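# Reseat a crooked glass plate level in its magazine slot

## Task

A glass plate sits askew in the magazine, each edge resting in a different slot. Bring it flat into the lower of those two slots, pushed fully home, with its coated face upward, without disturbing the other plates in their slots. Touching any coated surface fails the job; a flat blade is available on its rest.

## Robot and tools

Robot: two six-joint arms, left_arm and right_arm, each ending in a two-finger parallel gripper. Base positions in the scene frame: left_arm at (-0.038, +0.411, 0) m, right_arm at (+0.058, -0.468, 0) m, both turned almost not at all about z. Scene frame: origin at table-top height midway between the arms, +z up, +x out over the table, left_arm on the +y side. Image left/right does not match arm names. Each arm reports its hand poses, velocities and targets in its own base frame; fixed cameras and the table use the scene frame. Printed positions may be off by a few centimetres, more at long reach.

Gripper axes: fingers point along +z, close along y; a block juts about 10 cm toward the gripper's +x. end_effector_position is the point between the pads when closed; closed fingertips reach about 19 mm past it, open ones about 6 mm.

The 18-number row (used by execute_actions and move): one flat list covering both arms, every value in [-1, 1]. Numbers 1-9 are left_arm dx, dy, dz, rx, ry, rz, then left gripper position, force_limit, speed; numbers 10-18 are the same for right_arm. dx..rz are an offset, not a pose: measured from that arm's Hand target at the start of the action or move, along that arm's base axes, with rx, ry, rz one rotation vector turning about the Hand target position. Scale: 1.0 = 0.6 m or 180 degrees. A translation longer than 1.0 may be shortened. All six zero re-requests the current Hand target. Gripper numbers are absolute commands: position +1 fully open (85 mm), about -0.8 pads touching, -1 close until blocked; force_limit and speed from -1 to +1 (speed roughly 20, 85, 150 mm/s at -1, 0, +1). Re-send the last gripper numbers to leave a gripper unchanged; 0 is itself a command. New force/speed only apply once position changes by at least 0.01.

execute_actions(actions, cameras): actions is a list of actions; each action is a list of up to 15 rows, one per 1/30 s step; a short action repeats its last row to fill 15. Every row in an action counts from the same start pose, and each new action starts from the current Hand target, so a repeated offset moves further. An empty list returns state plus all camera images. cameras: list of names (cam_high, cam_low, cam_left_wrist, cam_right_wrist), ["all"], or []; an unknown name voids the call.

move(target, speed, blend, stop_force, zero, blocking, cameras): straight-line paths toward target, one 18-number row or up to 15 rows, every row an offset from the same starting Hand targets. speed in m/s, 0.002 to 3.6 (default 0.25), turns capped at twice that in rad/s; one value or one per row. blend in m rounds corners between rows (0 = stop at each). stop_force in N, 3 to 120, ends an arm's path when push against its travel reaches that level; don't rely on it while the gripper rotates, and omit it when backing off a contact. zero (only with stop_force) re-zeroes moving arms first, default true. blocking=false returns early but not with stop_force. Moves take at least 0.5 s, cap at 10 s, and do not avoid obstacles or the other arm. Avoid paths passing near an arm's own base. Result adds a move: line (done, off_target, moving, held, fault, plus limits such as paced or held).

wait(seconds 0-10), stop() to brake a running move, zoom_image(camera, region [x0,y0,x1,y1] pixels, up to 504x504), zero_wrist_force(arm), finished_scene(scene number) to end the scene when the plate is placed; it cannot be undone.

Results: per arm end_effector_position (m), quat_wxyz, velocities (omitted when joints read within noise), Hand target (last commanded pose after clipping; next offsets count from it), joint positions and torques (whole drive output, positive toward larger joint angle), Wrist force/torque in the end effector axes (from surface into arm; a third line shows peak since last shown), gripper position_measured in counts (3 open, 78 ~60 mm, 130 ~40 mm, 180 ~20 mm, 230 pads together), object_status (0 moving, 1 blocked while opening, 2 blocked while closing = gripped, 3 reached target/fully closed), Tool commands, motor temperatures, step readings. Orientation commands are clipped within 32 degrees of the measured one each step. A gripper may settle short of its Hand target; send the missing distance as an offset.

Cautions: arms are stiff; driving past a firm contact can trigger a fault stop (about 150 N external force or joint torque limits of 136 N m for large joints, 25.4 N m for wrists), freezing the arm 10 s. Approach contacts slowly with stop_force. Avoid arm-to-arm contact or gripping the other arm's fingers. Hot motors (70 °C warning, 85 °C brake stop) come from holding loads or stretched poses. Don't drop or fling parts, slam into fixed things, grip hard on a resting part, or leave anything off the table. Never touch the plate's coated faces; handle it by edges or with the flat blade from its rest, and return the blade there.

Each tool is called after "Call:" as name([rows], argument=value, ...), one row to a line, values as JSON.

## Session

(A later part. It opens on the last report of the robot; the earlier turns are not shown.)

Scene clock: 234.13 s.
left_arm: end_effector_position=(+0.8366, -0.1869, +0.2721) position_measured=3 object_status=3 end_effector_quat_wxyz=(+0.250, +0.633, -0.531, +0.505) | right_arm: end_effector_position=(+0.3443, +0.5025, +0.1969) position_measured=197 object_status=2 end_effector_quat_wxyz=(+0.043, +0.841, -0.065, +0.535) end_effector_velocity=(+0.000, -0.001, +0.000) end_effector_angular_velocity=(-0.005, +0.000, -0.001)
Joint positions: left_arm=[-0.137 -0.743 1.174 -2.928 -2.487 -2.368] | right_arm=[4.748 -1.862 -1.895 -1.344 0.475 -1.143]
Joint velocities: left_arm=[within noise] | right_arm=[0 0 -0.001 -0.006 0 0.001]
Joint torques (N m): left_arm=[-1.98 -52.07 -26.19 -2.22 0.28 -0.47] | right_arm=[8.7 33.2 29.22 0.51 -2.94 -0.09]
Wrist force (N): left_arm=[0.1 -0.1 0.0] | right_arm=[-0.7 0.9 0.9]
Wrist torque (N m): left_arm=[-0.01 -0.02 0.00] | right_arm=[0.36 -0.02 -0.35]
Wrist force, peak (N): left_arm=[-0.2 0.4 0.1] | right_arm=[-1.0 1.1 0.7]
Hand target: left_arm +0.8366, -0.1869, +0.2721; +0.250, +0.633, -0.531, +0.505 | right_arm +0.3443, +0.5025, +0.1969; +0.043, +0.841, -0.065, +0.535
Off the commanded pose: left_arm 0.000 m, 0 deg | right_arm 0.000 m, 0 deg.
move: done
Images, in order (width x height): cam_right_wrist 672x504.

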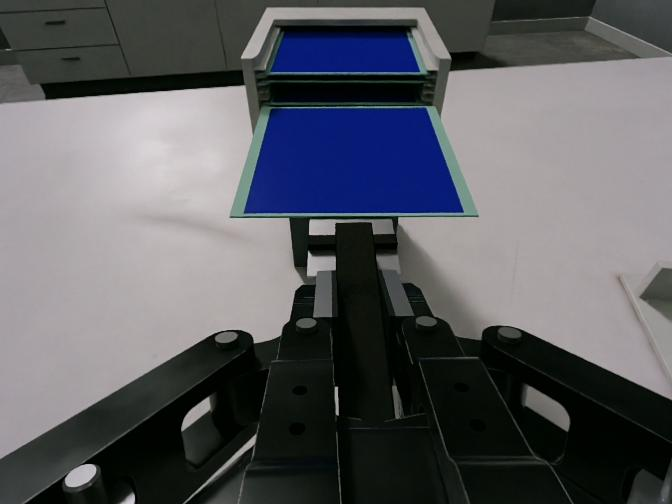

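Call:
zoom_image(camera="cam_right_wrist", region=[240, 10, 350, 90])

Call:
zoom_image(camera="cam_right_wrist", region=[350, 10, 460, 90])

Call:
zoom_image(camera="cam_right_wrist", region=[220, 95, 360, 225])

Call:
zoom_image(camera="cam_right_wrist", region=[350, 95, 490, 225])

Scaled by 4.582 from the camera's 672x504 image, which has a finer 960x720 frame.

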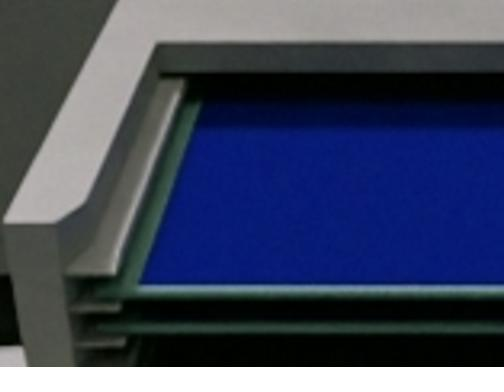

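Scaled by 4.582 from the camera's 672x504 image, which has a finer 960x720 frame.

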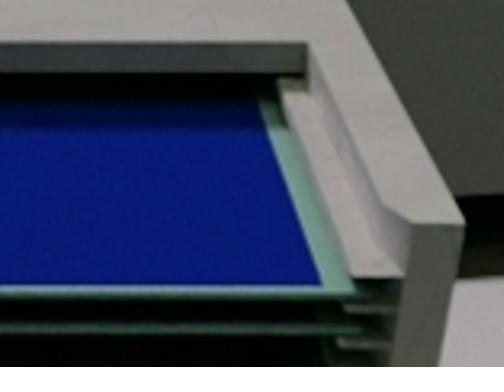

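Scaled by 3.600 from the camera's 672x504 image, which has a finer 960x720 frame.

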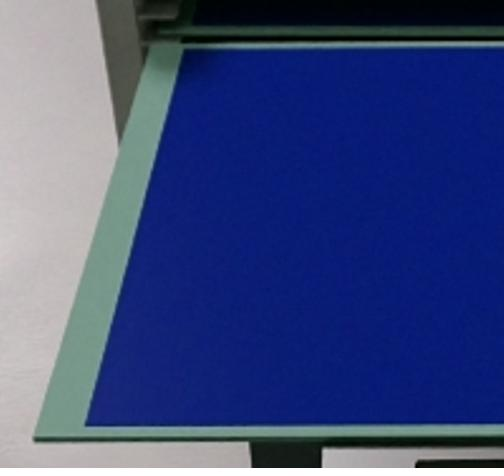

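Scaled by 3.600 from the camera's 672x504 image, which has a finer 960x720 frame.

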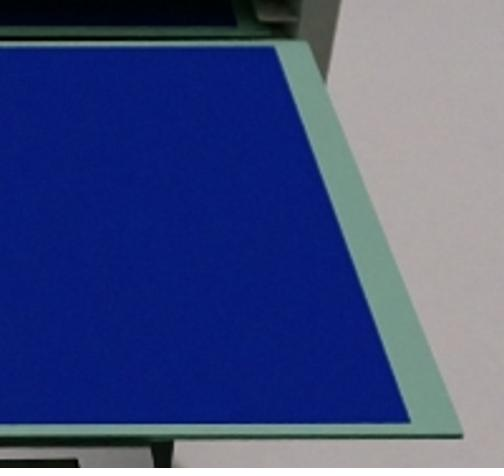

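Call:
move(target=[0,0,0,0,0,0,1,1,1,0.00156,0.00886,0,0,0,-0.0061,-0.98,0.2,-1], speed=0.03, cameras=["cam_right_wrist"])

Call:
zoom_image(camera="cam_right_wrist", region=[240, 40, 340, 120])

Call:
zoom_image(camera="cam_right_wrist", region=[350, 40, 450, 120])

Call:
zoom_image(camera="cam_right_wrist", region=[220, 95, 360, 225])

Call:
zoom_image(camera="cam_right_wrist", region=[350, 95, 490, 225])

Scene clock: 309.83 s.
left_arm: end_effector_position=(+0.8366, -0.1869, +0.2721) position_measured=3 object_status=3 end_effector_quat_wxyz=(+0.250, +0.633, -0.531, +0.505) | right_arm: end_effector_position=(+0.3453, +0.5079, +0.1969) position_measured=197 object_status=2 end_effector_quat_wxyz=(+0.048, +0.840, -0.073, +0.535)
Joint positions: left_arm=[-0.137 -0.743 1.174 -2.928 -2.487 -2.368] | right_arm=[4.744 -1.881 -1.86 -1.387 0.481 -1.112]
Joint torques (N m): left_arm=[-1.49 -52.56 -26.97 -1.86 0.42 -0.09] | right_arm=[-4.66 41.48 11.09 3.43 -2.27 -2.8]
Wrist force (N): left_arm=[-0.1 0.2 0.0] | right_arm=[-0.6 1.2 0.5]
Wrist torque (N m): left_arm=[0.03 0.02 0.00] | right_arm=[0.42 -0.05 -0.33]
Wrist force, peak (N): left_arm=[-0.3 0.4 0.0] | right_arm=[-1.1 1.1 0.8]
Hand target: left_arm +0.8366, -0.1869, +0.2721; +0.250, +0.633, -0.531, +0.505 | right_arm +0.3452, +0.5078, +0.1969; +0.048, +0.840, -0.073, +0.535
Off the commanded pose: left_arm 0.000 m, 0 deg | right_arm 0.000 m, 0 deg.
move: done
Images, in order (width x height): cam_right_wrist 672x504.

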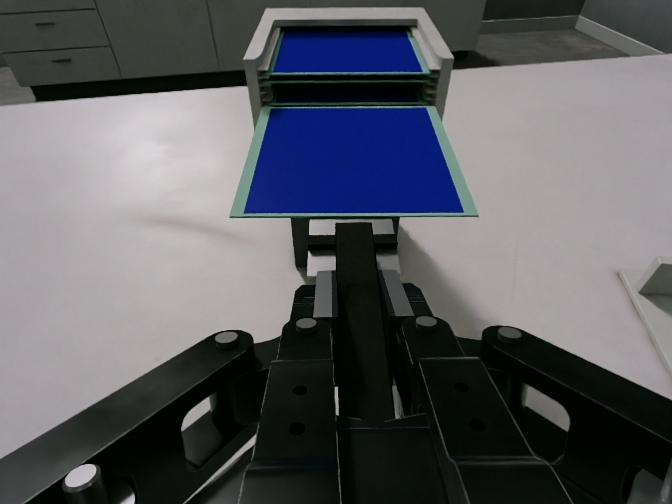

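Scaled by 5.040 from the camera's 672x504 image, which has a finer 960x720 frame.

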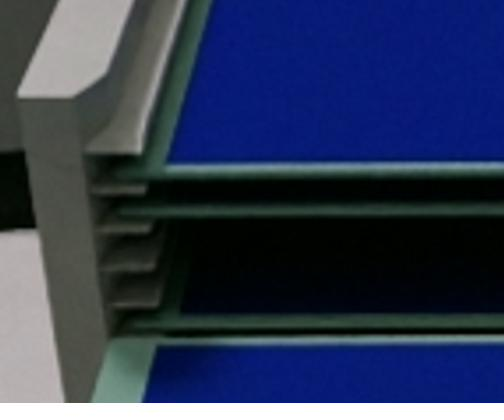

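Scaled by 5.040 from the camera's 672x504 image, which has a finer 960x720 frame.

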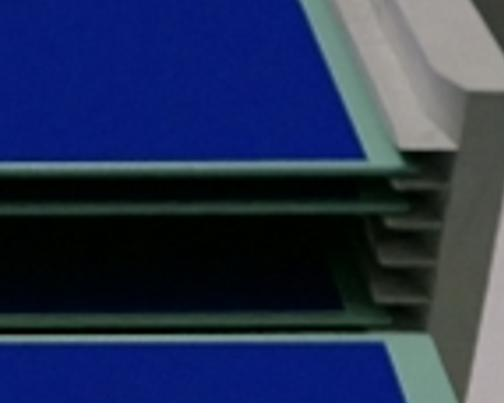

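Scaled by 3.600 from the camera's 672x504 image, which has a finer 960x720 frame.

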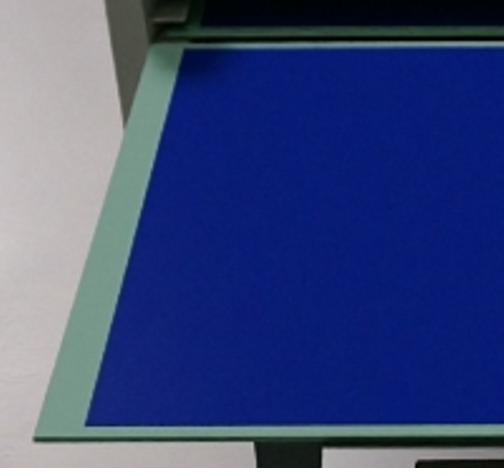

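Scaled by 3.600 from the camera's 672x504 image, which has a finer 960x720 frame.

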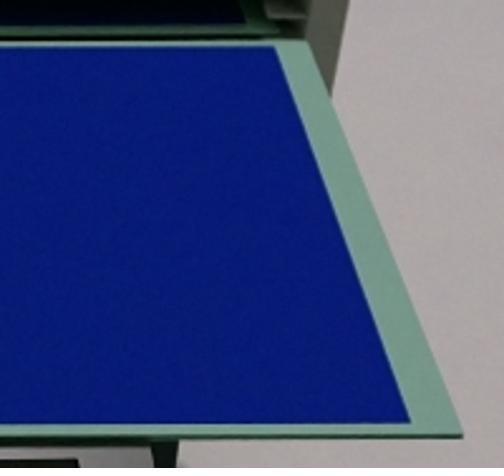

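Call:
move(target=[0,0,0,0,0,0,1,1,1,0.0280,-0.0044,0,0.00109,-0.00019,0,-0.98,0.2,-1], speed=0.04, stop_force=4)

Call:
wait(seconds=0, cameras=["cam_right_wrist"])

Call:
zoom_image(camera="cam_right_wrist", region=[240, 20, 340, 110])

Call:
zoom_image(camera="cam_right_wrist", region=[350, 20, 450, 110])

Scene clock: 321.03 s.
left_arm: end_effector_position=(+0.8366, -0.1869, +0.2721) position_measured=3 object_status=3 end_effector_quat_wxyz=(+0.250, +0.633, -0.531, +0.505) | right_arm: end_effector_position=(+0.3620, +0.5052, +0.1969) position_measured=197 object_status=2 end_effector_quat_wxyz=(+0.047, +0.840, -0.074, +0.535)
Joint positions: left_arm=[-0.137 -0.743 1.174 -2.928 -2.487 -2.368] | right_arm=[4.713 -1.886 -1.87 -1.314 0.469 -1.174]
Joint torques (N m): left_arm=[-0.18 -52.06 -27.47 -2 0.38 -0.42] | right_arm=[11.03 41.33 33.78 3.08 -0.5 2.76]
Wrist force (N): left_arm=[0.0 0.2 0.0] | right_arm=[-0.5 0.9 -0.1]
Wrist torque (N m): left_arm=[0.03 0.00 0.00] | right_arm=[0.36 -0.06 -0.38]
Wrist force, peak (N): left_arm=[-0.1 0.4 0.2] | right_arm=[-1.0 1.6 0.2]
Hand target: left_arm +0.8366, -0.1869, +0.2721; +0.250, +0.633, -0.531, +0.505 | right_arm +0.3620, +0.5052, +0.1969; +0.047, +0.840, -0.074, +0.535
Off the commanded pose: left_arm 0.000 m, 0 deg | right_arm 0.000 m, 0 deg.
move: done

Scene clock: 321.03 s.
left_arm: end_effector_position=(+0.8366, -0.1869, +0.2721) position_measured=3 object_status=3 end_effector_quat_wxyz=(+0.250, +0.633, -0.531, +0.505) | right_arm: end_effector_position=(+0.3620, +0.5052, +0.1969) position_measured=197 object_status=2 end_effector_quat_wxyz=(+0.047, +0.840, -0.074, +0.535)
Joint positions: left_arm=[-0.137 -0.743 1.174 -2.928 -2.487 -2.368] | right_arm=[4.713 -1.886 -1.87 -1.314 0.469 -1.174]
Joint torques (N m): left_arm=[-0.18 -52.06 -27.47 -2 0.38 -0.42] | right_arm=[11.03 41.33 33.78 3.08 -0.5 2.76]
Wrist force (N): left_arm=[0.0 0.2 0.0] | right_arm=[-0.5 0.9 -0.1]
Wrist torque (N m): left_arm=[0.03 0.00 0.00] | right_arm=[0.36 -0.06 -0.38]
Wrist force, peak (N): left_arm=[0.0 0.2 0.0] | right_arm=[-0.5 0.9 -0.1]
Hand target: left_arm +0.8366, -0.1869, +0.2721; +0.250, +0.633, -0.531, +0.505 | right_arm +0.3620, +0.5052, +0.1969; +0.047, +0.840, -0.074, +0.535
Tool commands: left_gripper/position=+1.0 left_gripper/force_limit=+1.0 left_gripper/speed=+1.0 right_gripper/position=-0.98 right_gripper/force_limit=+0.2 right_gripper/speed=-1.0
Off the commanded pose: left_arm 0.000 m, 0 deg | right_arm 0.000 m, 0 deg.
Images, in order (width x height): cam_right_wrist 672x504.

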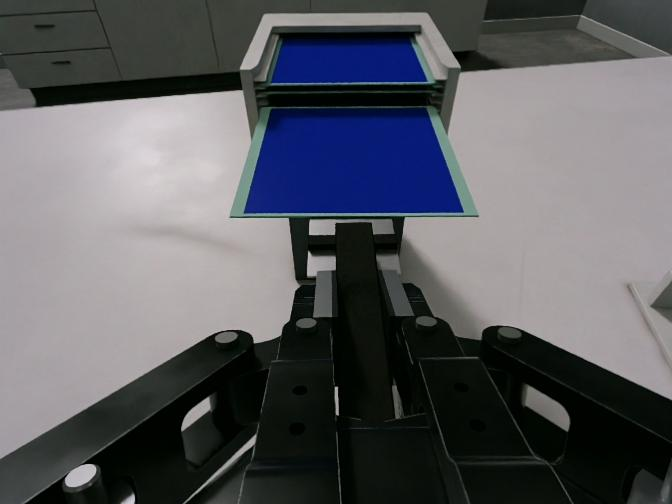

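Scaled by 5.040 from the camera's 672x504 image, which has a finer 960x720 frame.

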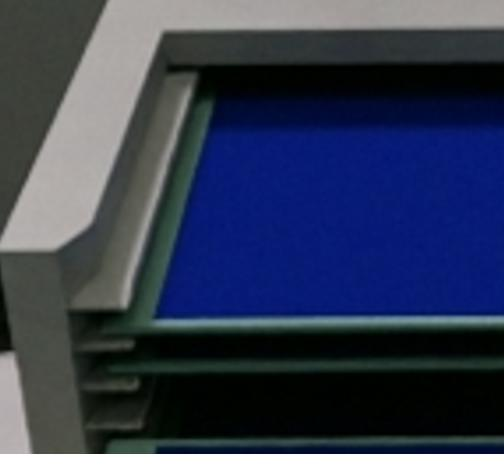

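Scaled by 5.040 from the camera's 672x504 image, which has a finer 960x720 frame.

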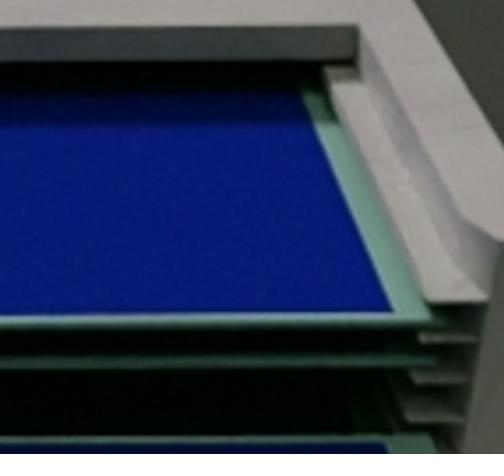

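Call:
move(target=[0,0,0,0,0,0,1,1,1,0.00492,-0.00087,-0.00167,0,0,0,-0.98,0.2,-1], speed=0.03, stop_force=3)

Call:
wait(seconds=0, cameras=["cam_right_wrist"])

Call:
zoom_image(camera="cam_right_wrist", region=[240, 70, 300, 120])

Call:
zoom_image(camera="cam_right_wrist", region=[400, 70, 460, 120])

Scene clock: 357.30 s.
left_arm: end_effector_position=(+0.8366, -0.1869, +0.2721) position_measured=3 object_status=3 end_effector_quat_wxyz=(+0.250, +0.633, -0.531, +0.505) | right_arm: end_effector_position=(+0.3650, +0.5046, +0.1959) position_measured=197 object_status=2 end_effector_quat_wxyz=(+0.047, +0.840, -0.074, +0.535)
Joint positions: left_arm=[-0.137 -0.743 1.174 -2.928 -2.487 -2.368] | right_arm=[4.708 -1.888 -1.873 -1.299 0.467 -1.185]
Joint torques (N m): left_arm=[-0.56 -52.85 -25.94 -1.91 0.4 -0.33] | right_arm=[6.02 33.05 17.06 0.79 -2.27 2.81]
Wrist force (N): left_arm=[0.0 0.2 0.0] | right_arm=[-0.9 0.6 -0.3]
Wrist torque (N m): left_arm=[0.03 0.00 0.00] | right_arm=[0.33 0.00 -0.17]
Wrist force, peak (N): left_arm=[-0.4 0.2 0.1] | right_arm=[-0.7 1.1 0.4]
Hand target: left_arm +0.8366, -0.1869, +0.2721; +0.250, +0.633, -0.531, +0.505 | right_arm +0.3650, +0.5047, +0.1959; +0.047, +0.840, -0.074, +0.535
Off the commanded pose: left_arm 0.000 m, 0 deg | right_arm 0.000 m, 0 deg.
move: done

Scene clock: 357.30 s.
left_arm: end_effector_position=(+0.8366, -0.1869, +0.2721) position_measured=3 object_status=3 end_effector_quat_wxyz=(+0.250, +0.633, -0.531, +0.505) | right_arm: end_effector_position=(+0.3650, +0.5046, +0.1959) position_measured=197 object_status=2 end_effector_quat_wxyz=(+0.047, +0.840, -0.074, +0.535)
Joint positions: left_arm=[-0.137 -0.743 1.174 -2.928 -2.487 -2.368] | right_arm=[4.708 -1.888 -1.873 -1.299 0.467 -1.185]
Joint torques (N m): left_arm=[-0.56 -52.85 -25.94 -1.91 0.4 -0.33] | right_arm=[6.02 33.05 17.06 0.79 -2.27 2.81]
Wrist force (N): left_arm=[0.0 0.2 0.0] | right_arm=[-0.9 0.6 -0.3]
Wrist torque (N m): left_arm=[0.03 0.00 0.00] | right_arm=[0.33 0.00 -0.17]
Wrist force, peak (N): left_arm=[0.0 0.2 0.0] | right_arm=[-0.9 0.6 -0.3]
Hand target: left_arm +0.8366, -0.1869, +0.2721; +0.250, +0.633, -0.531, +0.505 | right_arm +0.3650, +0.5047, +0.1959; +0.047, +0.840, -0.074, +0.535
Tool commands: left_gripper/position=+1.0 left_gripper/force_limit=+1.0 left_gripper/speed=+1.0 right_gripper/position=-0.98 right_gripper/force_limit=+0.2 right_gripper/speed=-1.0
Off the commanded pose: left_arm 0.000 m, 0 deg | right_arm 0.000 m, 0 deg.
Images, in order (width x height): cam_right_wrist 672x504.

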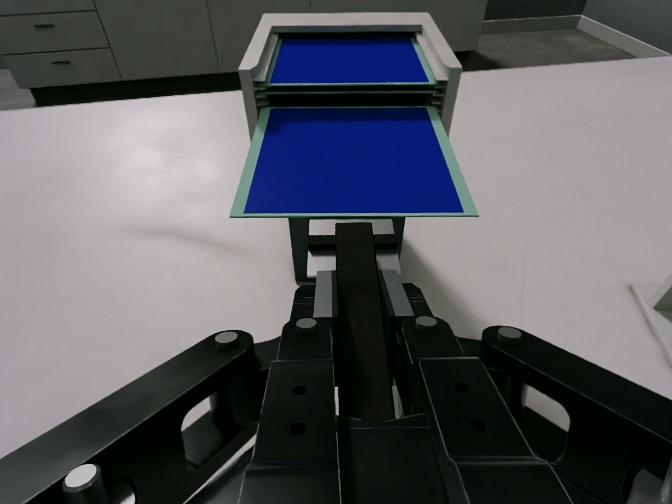

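Scaled by 8.400 from the camera's 672x504 image, which has a finer 960x720 frame.

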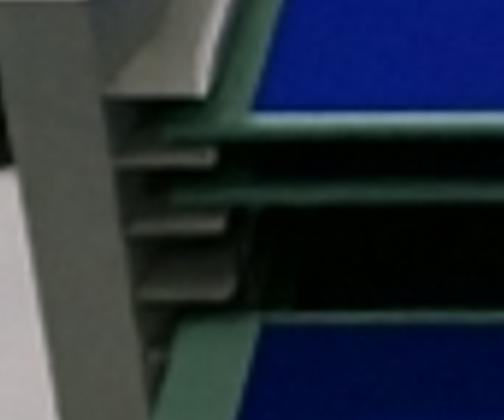

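Scaled by 8.400 from the camera's 672x504 image, which has a finer 960x720 frame.

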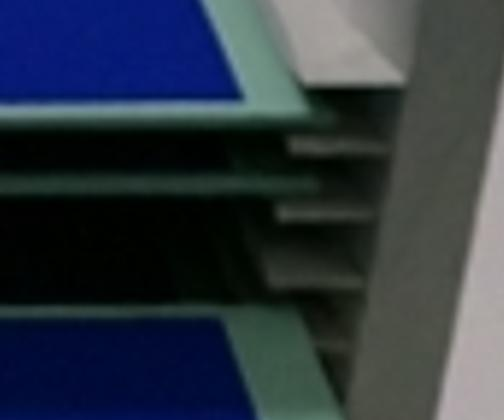

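Call:
move(target=[0,0,0,0,0,0,1,1,1,0.00328,-0.00058,-0.00083,0,0,0,-0.98,0.2,-1], speed=0.02, stop_force=3, cameras=["cam_right_wrist"])

Call:
zoom_image(camera="cam_right_wrist", region=[240, 75, 290, 115])

Call:
zoom_image(camera="cam_right_wrist", region=[410, 75, 460, 115])

Scene clock: 378.80 s.
left_arm: end_effector_position=(+0.8366, -0.1869, +0.2721) position_measured=3 object_status=3 end_effector_quat_wxyz=(+0.250, +0.633, -0.531, +0.505) | right_arm: end_effector_position=(+0.3670, +0.5043, +0.1954) position_measured=197 object_status=2 end_effector_quat_wxyz=(+0.047, +0.840, -0.074, +0.535)
Joint positions: left_arm=[-0.137 -0.743 1.174 -2.928 -2.487 -2.368] | right_arm=[4.704 -1.89 -1.874 -1.289 0.466 -1.193]
Joint torques (N m): left_arm=[0.26 -52.36 -26.34 -2.2 0.26 -0.19] | right_arm=[0.13 28.01 13.39 0.91 -2.87 2.22]
Wrist force (N): left_arm=[-0.1 0.3 0.1] | right_arm=[-0.6 1.0 0.2]
Wrist torque (N m): left_arm=[0.05 0.01 0.00] | right_arm=[0.39 -0.05 -0.15]
Wrist force, peak (N): left_arm=[-0.2 0.4 0.4] | right_arm=[-0.9 1.3 0.1]
Hand target: left_arm +0.8366, -0.1869, +0.2721; +0.250, +0.633, -0.531, +0.505 | right_arm +0.3670, +0.5043, +0.1954; +0.047, +0.840, -0.074, +0.535
Off the commanded pose: left_arm 0.000 m, 0 deg | right_arm 0.000 m, 0 deg.
move: done
Images, in order (width x height): cam_right_wrist 672x504.

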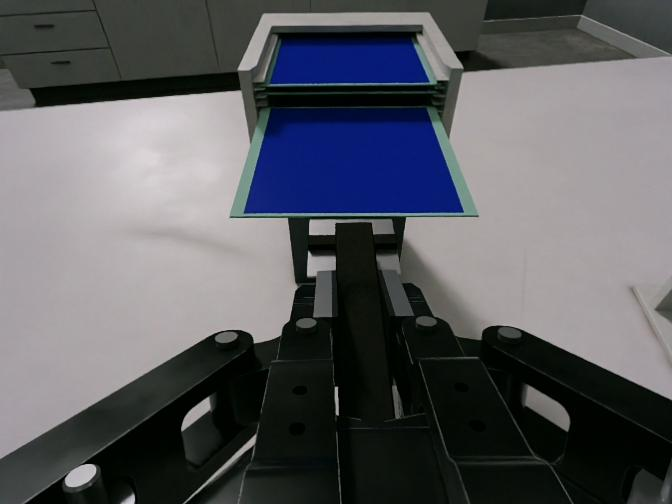

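Scaled by 10.080 from the camera's 672x504 image, which has a finer 960x720 frame.

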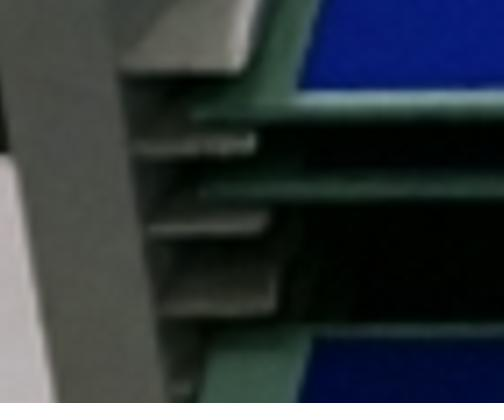

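Scaled by 10.080 from the camera's 672x504 image, which has a finer 960x720 frame.

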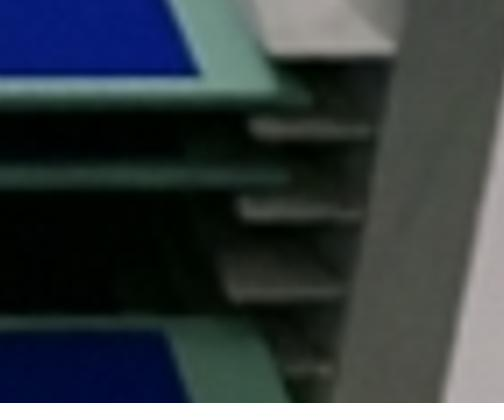

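Call:
move(target=[0,0,0,0,0,0,1,1,1,0.02462,-0.00434,-0.0002,-0.00082,0.00014,0,-0.98,0.2,-1], speed=0.03, stop_force=3, cameras=["cam_right_wrist"])

Call:
zoom_image(camera="cam_right_wrist", region=[225, 75, 305, 145])

Call:
zoom_image(camera="cam_right_wrist", region=[395, 75, 475, 145])

Scene clock: 390.03 s.
left_arm: end_effector_position=(+0.8366, -0.1869, +0.2721) position_measured=3 object_status=3 end_effector_quat_wxyz=(+0.250, +0.633, -0.531, +0.505) | right_arm: end_effector_position=(+0.3817, +0.5017, +0.1953) position_measured=197 object_status=2 end_effector_quat_wxyz=(+0.048, +0.840, -0.073, +0.535)
Joint positions: left_arm=[-0.137 -0.743 1.174 -2.928 -2.487 -2.368] | right_arm=[4.677 -1.897 -1.879 -1.228 0.457 -1.251]
Joint torques (N m): left_arm=[-0.06 -51.63 -26.54 -1.99 0.47 -0.33] | right_arm=[11.67 41.27 23.52 1.06 -0.59 2.67]
Wrist force (N): left_arm=[-0.1 0.3 0.1] | right_arm=[-0.5 1.1 0.3]
Wrist torque (N m): left_arm=[0.05 0.02 0.00] | right_arm=[0.38 -0.04 -0.37]
Wrist force, peak (N): left_arm=[-0.1 0.4 0.2] | right_arm=[-1.3 1.2 -0.4]
Hand target: left_arm +0.8366, -0.1869, +0.2721; +0.250, +0.633, -0.531, +0.505 | right_arm +0.3817, +0.5017, +0.1953; +0.048, +0.840, -0.073, +0.535
Off the commanded pose: left_arm 0.000 m, 0 deg | right_arm 0.000 m, 0 deg.
move: done
Images, in order (width x height): cam_right_wrist 672x504.

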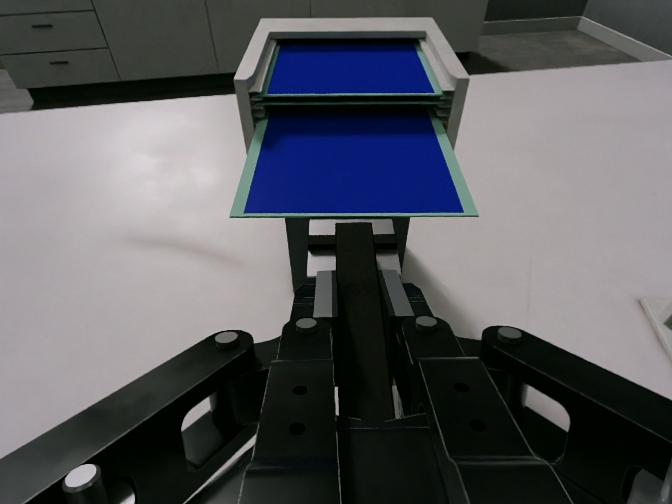

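Scaled by 6.300 from the camera's 672x504 image, which has a finer 960x720 frame.

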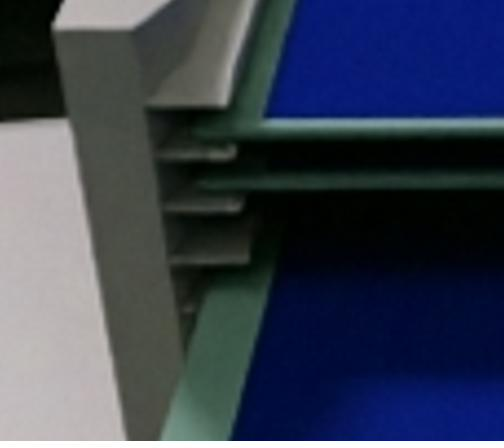

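Scaled by 6.300 from the camera's 672x504 image, which has a finer 960x720 frame.

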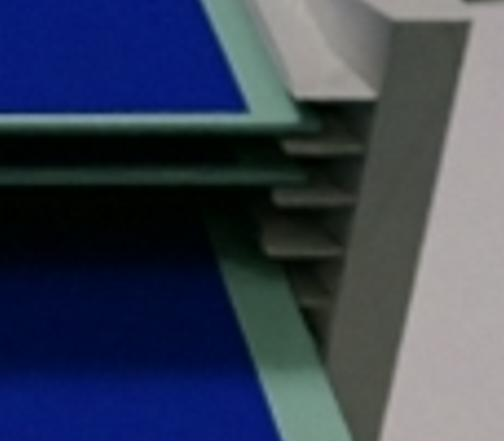

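Call:
move(target=[0,0,0,0,0,0,1,1,1,0.08207,-0.01447,0,0,0,0,-0.98,0.2,-1], speed=0.05, stop_force=3, cameras=["cam_right_wrist"])

Call:
zoom_image(camera="cam_right_wrist", region=[215, 90, 315, 180])

Call:
zoom_image(camera="cam_right_wrist", region=[390, 90, 490, 180])

Scene clock: 398.47 s.
left_arm: end_effector_position=(+0.8366, -0.1869, +0.2721) position_measured=3 object_status=3 end_effector_quat_wxyz=(+0.250, +0.633, -0.531, +0.505) | right_arm: end_effector_position=(+0.4310, +0.4930, +0.1953) position_measured=197 object_status=2 end_effector_quat_wxyz=(+0.048, +0.840, -0.073, +0.535)
Joint positions: left_arm=[-0.137 -0.743 1.174 -2.928 -2.487 -2.368] | right_arm=[4.587 -1.931 -1.887 -1.001 0.44 -1.455]
Joint torques (N m): left_arm=[0.12 -51.63 -28.35 -1.7 0.37 -0.3] | right_arm=[10.43 42 10.24 3.49 -0.59 1.47]
Wrist force (N): left_arm=[0.0 0.2 0.1] | right_arm=[-0.5 1.1 0.2]
Wrist torque (N m): left_arm=[0.02 0.00 0.00] | right_arm=[0.40 -0.06 -0.36]
Wrist force, peak (N): left_arm=[-0.1 0.4 -0.1] | right_arm=[-0.5 1.7 1.0]
Hand target: left_arm +0.8366, -0.1869, +0.2721; +0.250, +0.633, -0.531, +0.505 | right_arm +0.4310, +0.4930, +0.1953; +0.048, +0.840, -0.073, +0.535
Off the commanded pose: left_arm 0.000 m, 0 deg | right_arm 0.000 m, 0 deg.
move: done
Images, in order (width x height): cam_right_wrist 672x504.

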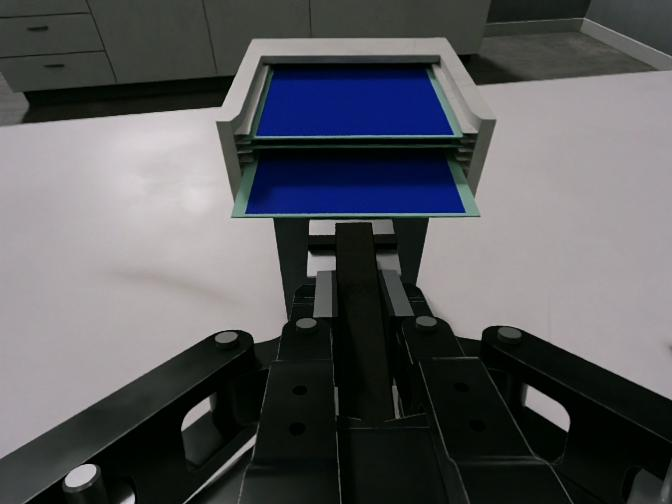

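Scaled by 5.040 from the camera's 672x504 image, which has a finer 960x720 frame.

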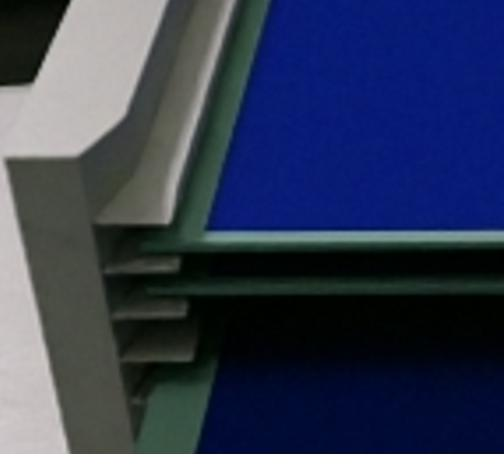

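Scaled by 5.040 from the camera's 672x504 image, which has a finer 960x720 frame.

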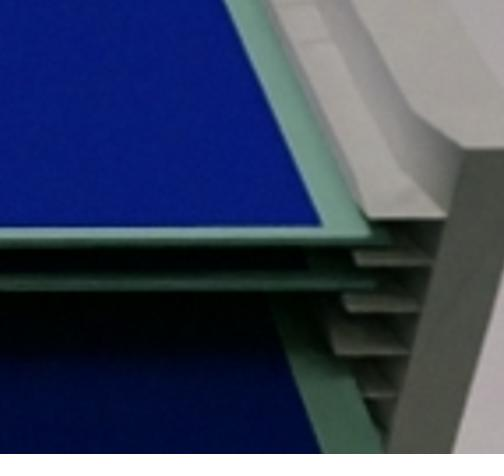

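Call:
move(target=[0,0,0,0,0,0,1,1,1,0.06237,-0.011,0,0,0,0,-0.98,0.2,-1], speed=0.04, stop_force=3, cameras=["cam_right_wrist"])

Call:
zoom_image(camera="cam_right_wrist", region=[190, 140, 300, 240])

Call:
zoom_image(camera="cam_right_wrist", region=[420, 140, 530, 240])

Scene clock: 404.60 s.
left_arm: end_effector_position=(+0.8366, -0.1869, +0.2721) position_measured=3 object_status=3 end_effector_quat_wxyz=(+0.250, +0.633, -0.531, +0.505) | right_arm: end_effector_position=(+0.4684, +0.4864, +0.1953) position_measured=197 object_status=2 end_effector_quat_wxyz=(+0.048, +0.840, -0.073, +0.535)
Joint positions: left_arm=[-0.137 -0.743 1.174 -2.928 -2.487 -2.368] | right_arm=[4.519 -1.969 -1.877 -0.828 0.437 -1.615]
Joint torques (N m): left_arm=[-0.19 -51.15 -27.07 -1.83 0.34 -0.51] | right_arm=[10.1 43.7 10.68 3.12 -0.53 2.89]
Wrist force (N): left_arm=[0.0 0.1 0.0] | right_arm=[-0.7 1.4 0.2]
Wrist torque (N m): left_arm=[0.02 0.00 0.00] | right_arm=[0.41 -0.03 -0.35]
Wrist force, peak (N): left_arm=[-0.3 0.3 0.1] | right_arm=[-1.0 1.5 0.3]
Hand target: left_arm +0.8366, -0.1869, +0.2721; +0.250, +0.633, -0.531, +0.505 | right_arm +0.4684, +0.4864, +0.1953; +0.048, +0.840, -0.073, +0.535
Off the commanded pose: left_arm 0.000 m, 0 deg | right_arm 0.000 m, 0 deg.
move: done
Images, in order (width x height): cam_right_wrist 672x504.

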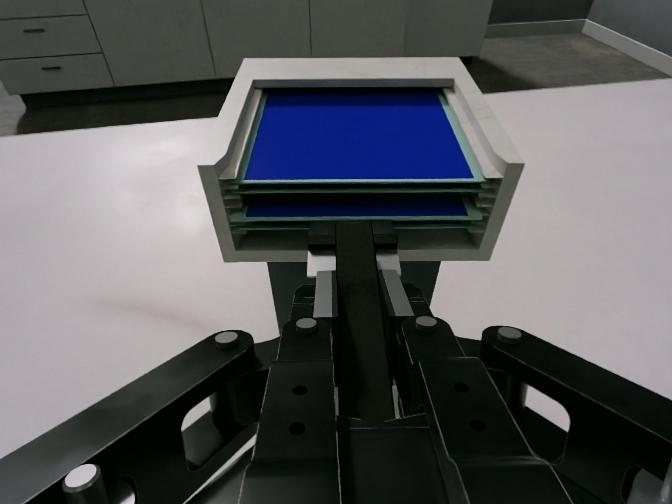

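Scaled by 4.582 from the camera's 672x504 image, which has a finer 960x720 frame.

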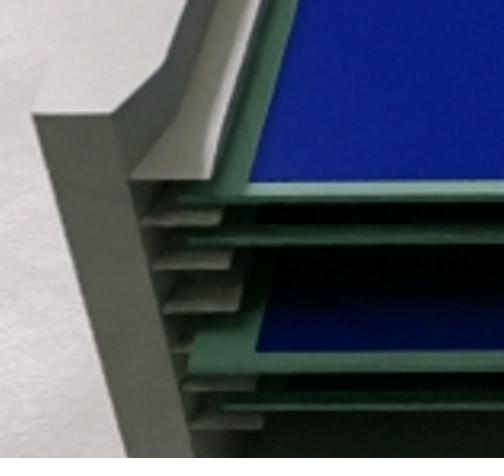

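Scaled by 4.582 from the camera's 672x504 image, which has a finer 960x720 frame.

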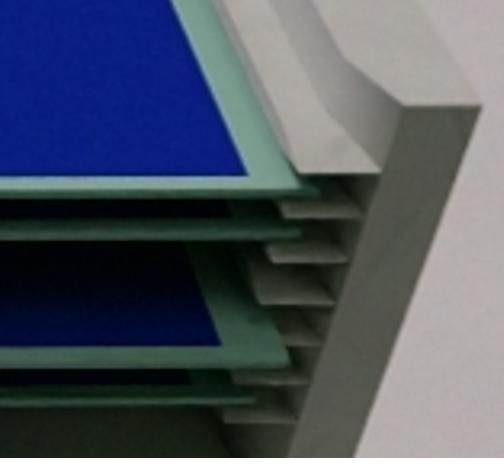

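Call:
move(target=[0,0,0,0,0,0,1,1,1,0.0082,-0.00145,0,0,0,0,-0.98,0.2,-1], speed=0.03, stop_force=3, cameras=["cam_right_wrist"])

Call:
zoom_image(camera="cam_right_wrist", region=[200, 160, 280, 240])

Call:
zoom_image(camera="cam_right_wrist", region=[440, 160, 520, 240])

Scene clock: 423.57 s.
left_arm: end_effector_position=(+0.8366, -0.1869, +0.2721) position_measured=3 object_status=3 end_effector_quat_wxyz=(+0.250, +0.633, -0.531, +0.505) | right_arm: end_effector_position=(+0.4733, +0.4856, +0.1953) position_measured=197 object_status=2 end_effector_quat_wxyz=(+0.048, +0.840, -0.073, +0.535)
Joint positions: left_arm=[-0.137 -0.743 1.174 -2.928 -2.487 -2.368] | right_arm=[4.51 -1.975 -1.875 -0.806 0.438 -1.636]
Joint torques (N m): left_arm=[-0.38 -50.7 -27.63 -1.91 0.53 -0.4] | right_arm=[11.48 42.96 13.05 1.16 -1.27 2.94]
Wrist force (N): left_arm=[0.1 0.1 -0.1] | right_arm=[-0.7 1.0 0.1]
Wrist torque (N m): left_arm=[0.02 -0.01 0.00] | right_arm=[0.37 0.00 -0.18]
Wrist force, peak (N): left_arm=[-0.3 0.2 0.2] | right_arm=[-0.9 1.5 0.1]
Hand target: left_arm +0.8366, -0.1869, +0.2721; +0.250, +0.633, -0.531, +0.505 | right_arm +0.4733, +0.4856, +0.1953; +0.048, +0.840, -0.073, +0.535
Off the commanded pose: left_arm 0.000 m, 0 deg | right_arm 0.000 m, 0 deg.
move: done
Images, in order (width x height): cam_right_wrist 672x504.

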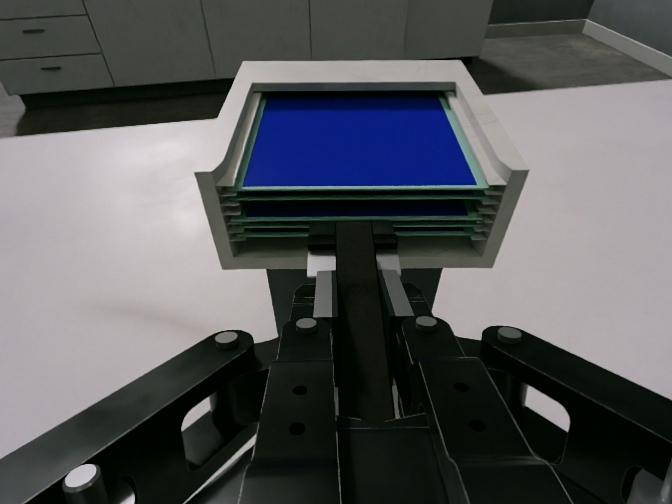

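Scaled by 6.300 from the camera's 672x504 image, which has a finer 960x720 frame.

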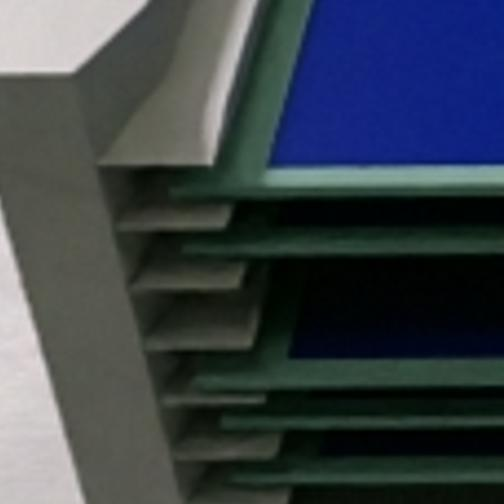

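Scaled by 6.300 from the camera's 672x504 image, which has a finer 960x720 frame.

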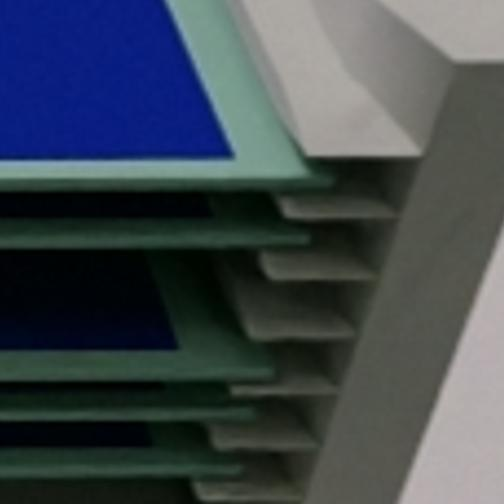

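Call:
move(target=[0,0,0,0,0,0,1,1,1,0.0041,-0.00072,0,0,0,0,-0.98,0.2,-1], speed=0.02, stop_force=3, cameras=["cam_right_wrist"])

Call:
zoom_image(camera="cam_right_wrist", region=[200, 170, 280, 250])

Call:
zoom_image(camera="cam_right_wrist", region=[440, 170, 520, 250])

Scene clock: 434.67 s.
left_arm: end_effector_position=(+0.8366, -0.1869, +0.2721) position_measured=3 object_status=3 end_effector_quat_wxyz=(+0.250, +0.633, -0.531, +0.505) | right_arm: end_effector_position=(+0.4758, +0.4851, +0.1953) position_measured=197 object_status=2 end_effector_quat_wxyz=(+0.048, +0.840, -0.073, +0.535)
Joint positions: left_arm=[-0.137 -0.743 1.174 -2.928 -2.487 -2.368] | right_arm=[4.506 -1.978 -1.873 -0.795 0.438 -1.647]
Joint torques (N m): left_arm=[-0.22 -50.63 -27.07 -2 0.43 -0.69] | right_arm=[1.85 36.13 29.27 1.33 -0.6 2.67]
Wrist force (N): left_arm=[0.0 0.2 0.0] | right_arm=[-0.6 1.4 0.2]
Wrist torque (N m): left_arm=[0.03 0.01 0.00] | right_arm=[0.43 -0.02 -0.12]
Wrist force, peak (N): left_arm=[0.0 0.4 0.1] | right_arm=[-0.9 1.4 0.4]
Hand target: left_arm +0.8366, -0.1869, +0.2721; +0.250, +0.633, -0.531, +0.505 | right_arm +0.4758, +0.4851, +0.1953; +0.048, +0.840, -0.073, +0.535
Off the commanded pose: left_arm 0.000 m, 0 deg | right_arm 0.000 m, 0 deg.
move: done
Images, in order (width x height): cam_right_wrist 672x504.

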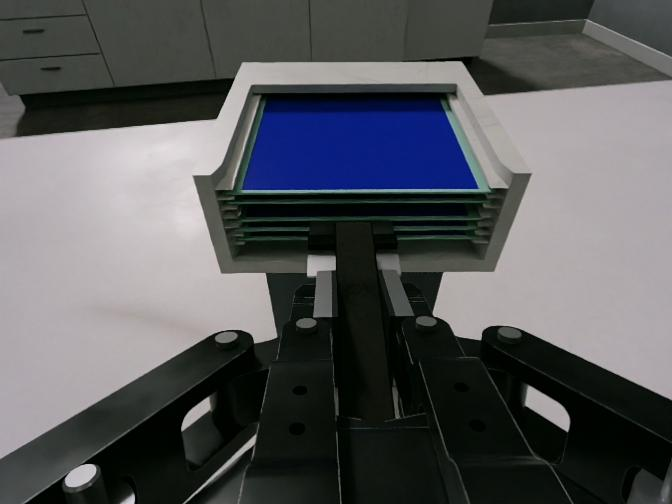

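Scaled by 6.300 from the camera's 672x504 image, which has a finer 960x720 frame.

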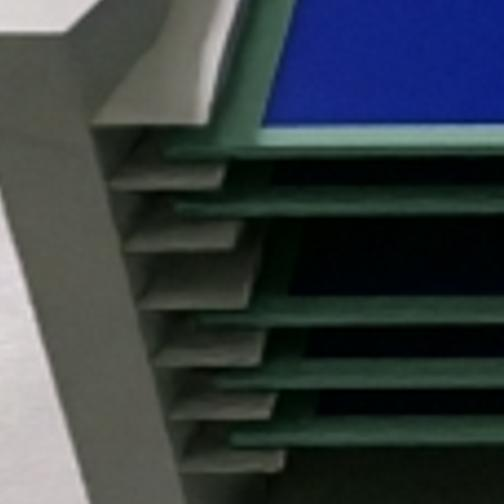

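Scaled by 6.300 from the camera's 672x504 image, which has a finer 960x720 frame.

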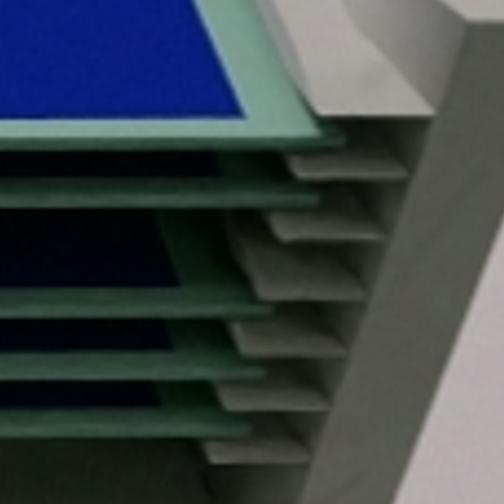

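Call:
move(target=[0,0,0,0,0,0,1,1,1,0.0025,-0.00044,0,0,0,0,-0.98,0.2,-1], speed=0.02, stop_force=3, cameras=["cam_right_wrist"])

Call:
zoom_image(camera="cam_right_wrist", region=[200, 170, 280, 250])

Call:
zoom_image(camera="cam_right_wrist", region=[440, 170, 520, 250])

Scene clock: 444.13 s.
left_arm: end_effector_position=(+0.8366, -0.1869, +0.2721) position_measured=3 object_status=3 end_effector_quat_wxyz=(+0.250, +0.633, -0.531, +0.505) | right_arm: end_effector_position=(+0.4773, +0.4849, +0.1953) position_measured=197 object_status=2 end_effector_quat_wxyz=(+0.048, +0.840, -0.073, +0.535)
Joint positions: left_arm=[-0.137 -0.743 1.174 -2.928 -2.487 -2.368] | right_arm=[4.503 -1.979 -1.872 -0.788 0.438 -1.653]
Joint torques (N m): left_arm=[-0.19 -51.37 -27.33 -1.93 0.26 -0.39] | right_arm=[-4.26 31.79 31.92 2 -0.67 1.63]
Wrist force (N): left_arm=[-0.1 0.3 -0.1] | right_arm=[-0.7 1.0 0.3]
Wrist torque (N m): left_arm=[0.05 0.02 0.00] | right_arm=[0.38 -0.01 -0.11]
Wrist force, peak (N): left_arm=[-0.2 0.4 0.0] | right_arm=[-0.6 1.7 0.1]
Hand target: left_arm +0.8366, -0.1869, +0.2721; +0.250, +0.633, -0.531, +0.505 | right_arm +0.4773, +0.4849, +0.1953; +0.048, +0.840, -0.073, +0.535
Off the commanded pose: left_arm 0.000 m, 0 deg | right_arm 0.000 m, 0 deg.
move: done
Images, in order (width x height): cam_right_wrist 672x504.

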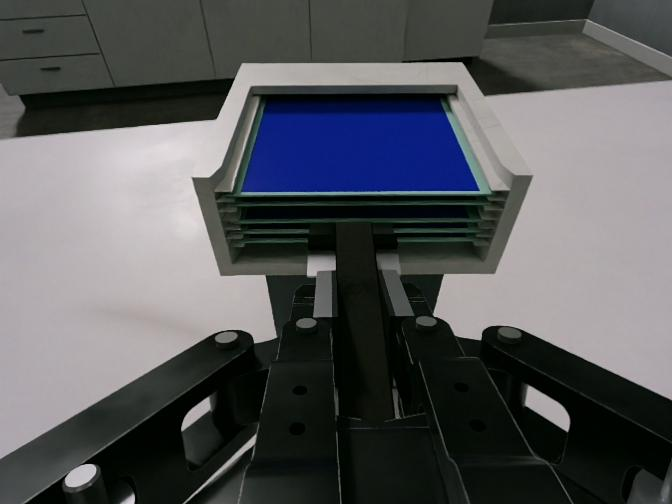

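Scaled by 6.300 from the camera's 672x504 image, which has a finer 960x720 frame.

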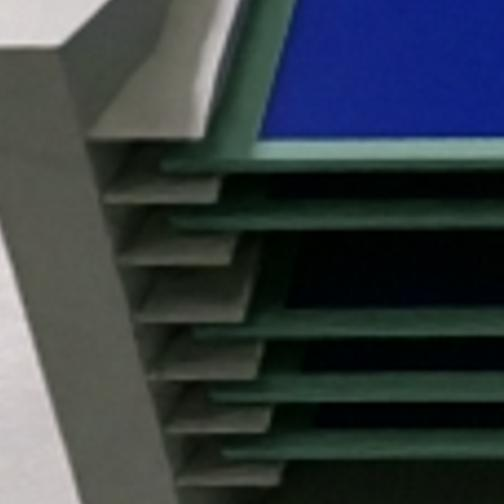

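Scaled by 6.300 from the camera's 672x504 image, which has a finer 960x720 frame.

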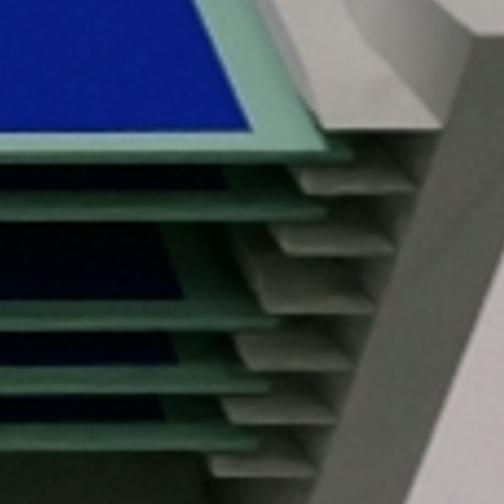

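Call:
move(target=[0,0,0,0,0,0,1,1,1,0,0,-0.001,0,0,0,-0.98,0.2,-1], speed=0.01, cameras=["cam_right_wrist"])

Call:
zoom_image(camera="cam_right_wrist", region=[200, 170, 280, 250])

Call:
zoom_image(camera="cam_right_wrist", region=[440, 170, 520, 250])

Scene clock: 453.83 s.
left_arm: end_effector_position=(+0.8366, -0.1869, +0.2721) position_measured=3 object_status=3 end_effector_quat_wxyz=(+0.250, +0.633, -0.531, +0.505) | right_arm: end_effector_position=(+0.4773, +0.4849, +0.1947) position_measured=197 object_status=2 end_effector_quat_wxyz=(+0.048, +0.840, -0.073, +0.535)
Joint positions: left_arm=[-0.137 -0.743 1.174 -2.928 -2.487 -2.368] | right_arm=[4.503 -1.98 -1.873 -0.787 0.438 -1.653]
Joint torques (N m): left_arm=[0.93 -49.86 -28.18 -1.85 0.2 -0.4] | right_arm=[10.64 27.96 10.74 4.47 -1.69 2.63]
Wrist force (N): left_arm=[0.0 0.1 0.0] | right_arm=[-0.2 1.3 0.2]
Wrist torque (N m): left_arm=[0.02 0.00 0.00] | right_arm=[0.43 -0.04 -0.12]
Wrist force, peak (N): left_arm=[-0.2 0.4 0.3] | right_arm=[-1.1 1.4 0.1]
Hand target: left_arm +0.8366, -0.1869, +0.2721; +0.250, +0.633, -0.531, +0.505 | right_arm +0.4773, +0.4849, +0.1947; +0.048, +0.840, -0.073, +0.535
Off the commanded pose: left_arm 0.000 m, 0 deg | right_arm 0.000 m, 0 deg.
move: done
Images, in order (width x height): cam_right_wrist 672x504.

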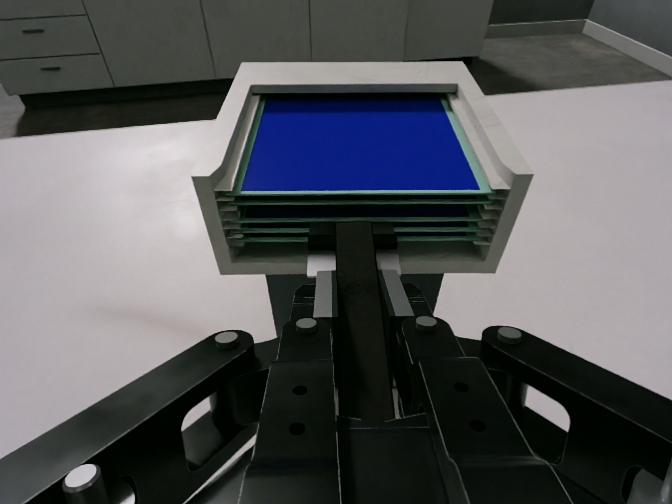

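Scaled by 6.300 from the camera's 672x504 image, which has a finer 960x720 frame.

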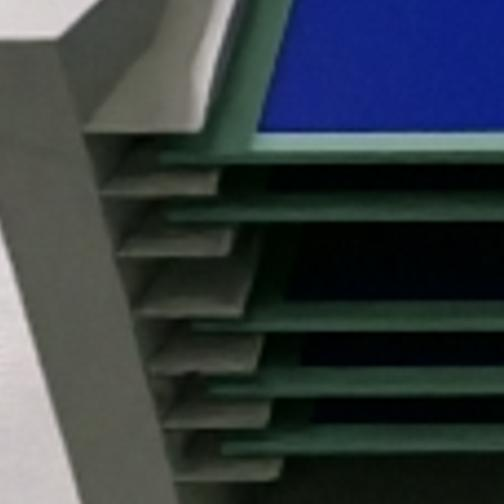

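Scaled by 6.300 from the camera's 672x504 image, which has a finer 960x720 frame.

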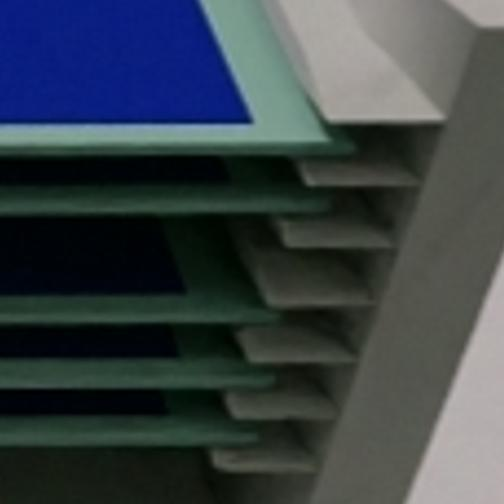

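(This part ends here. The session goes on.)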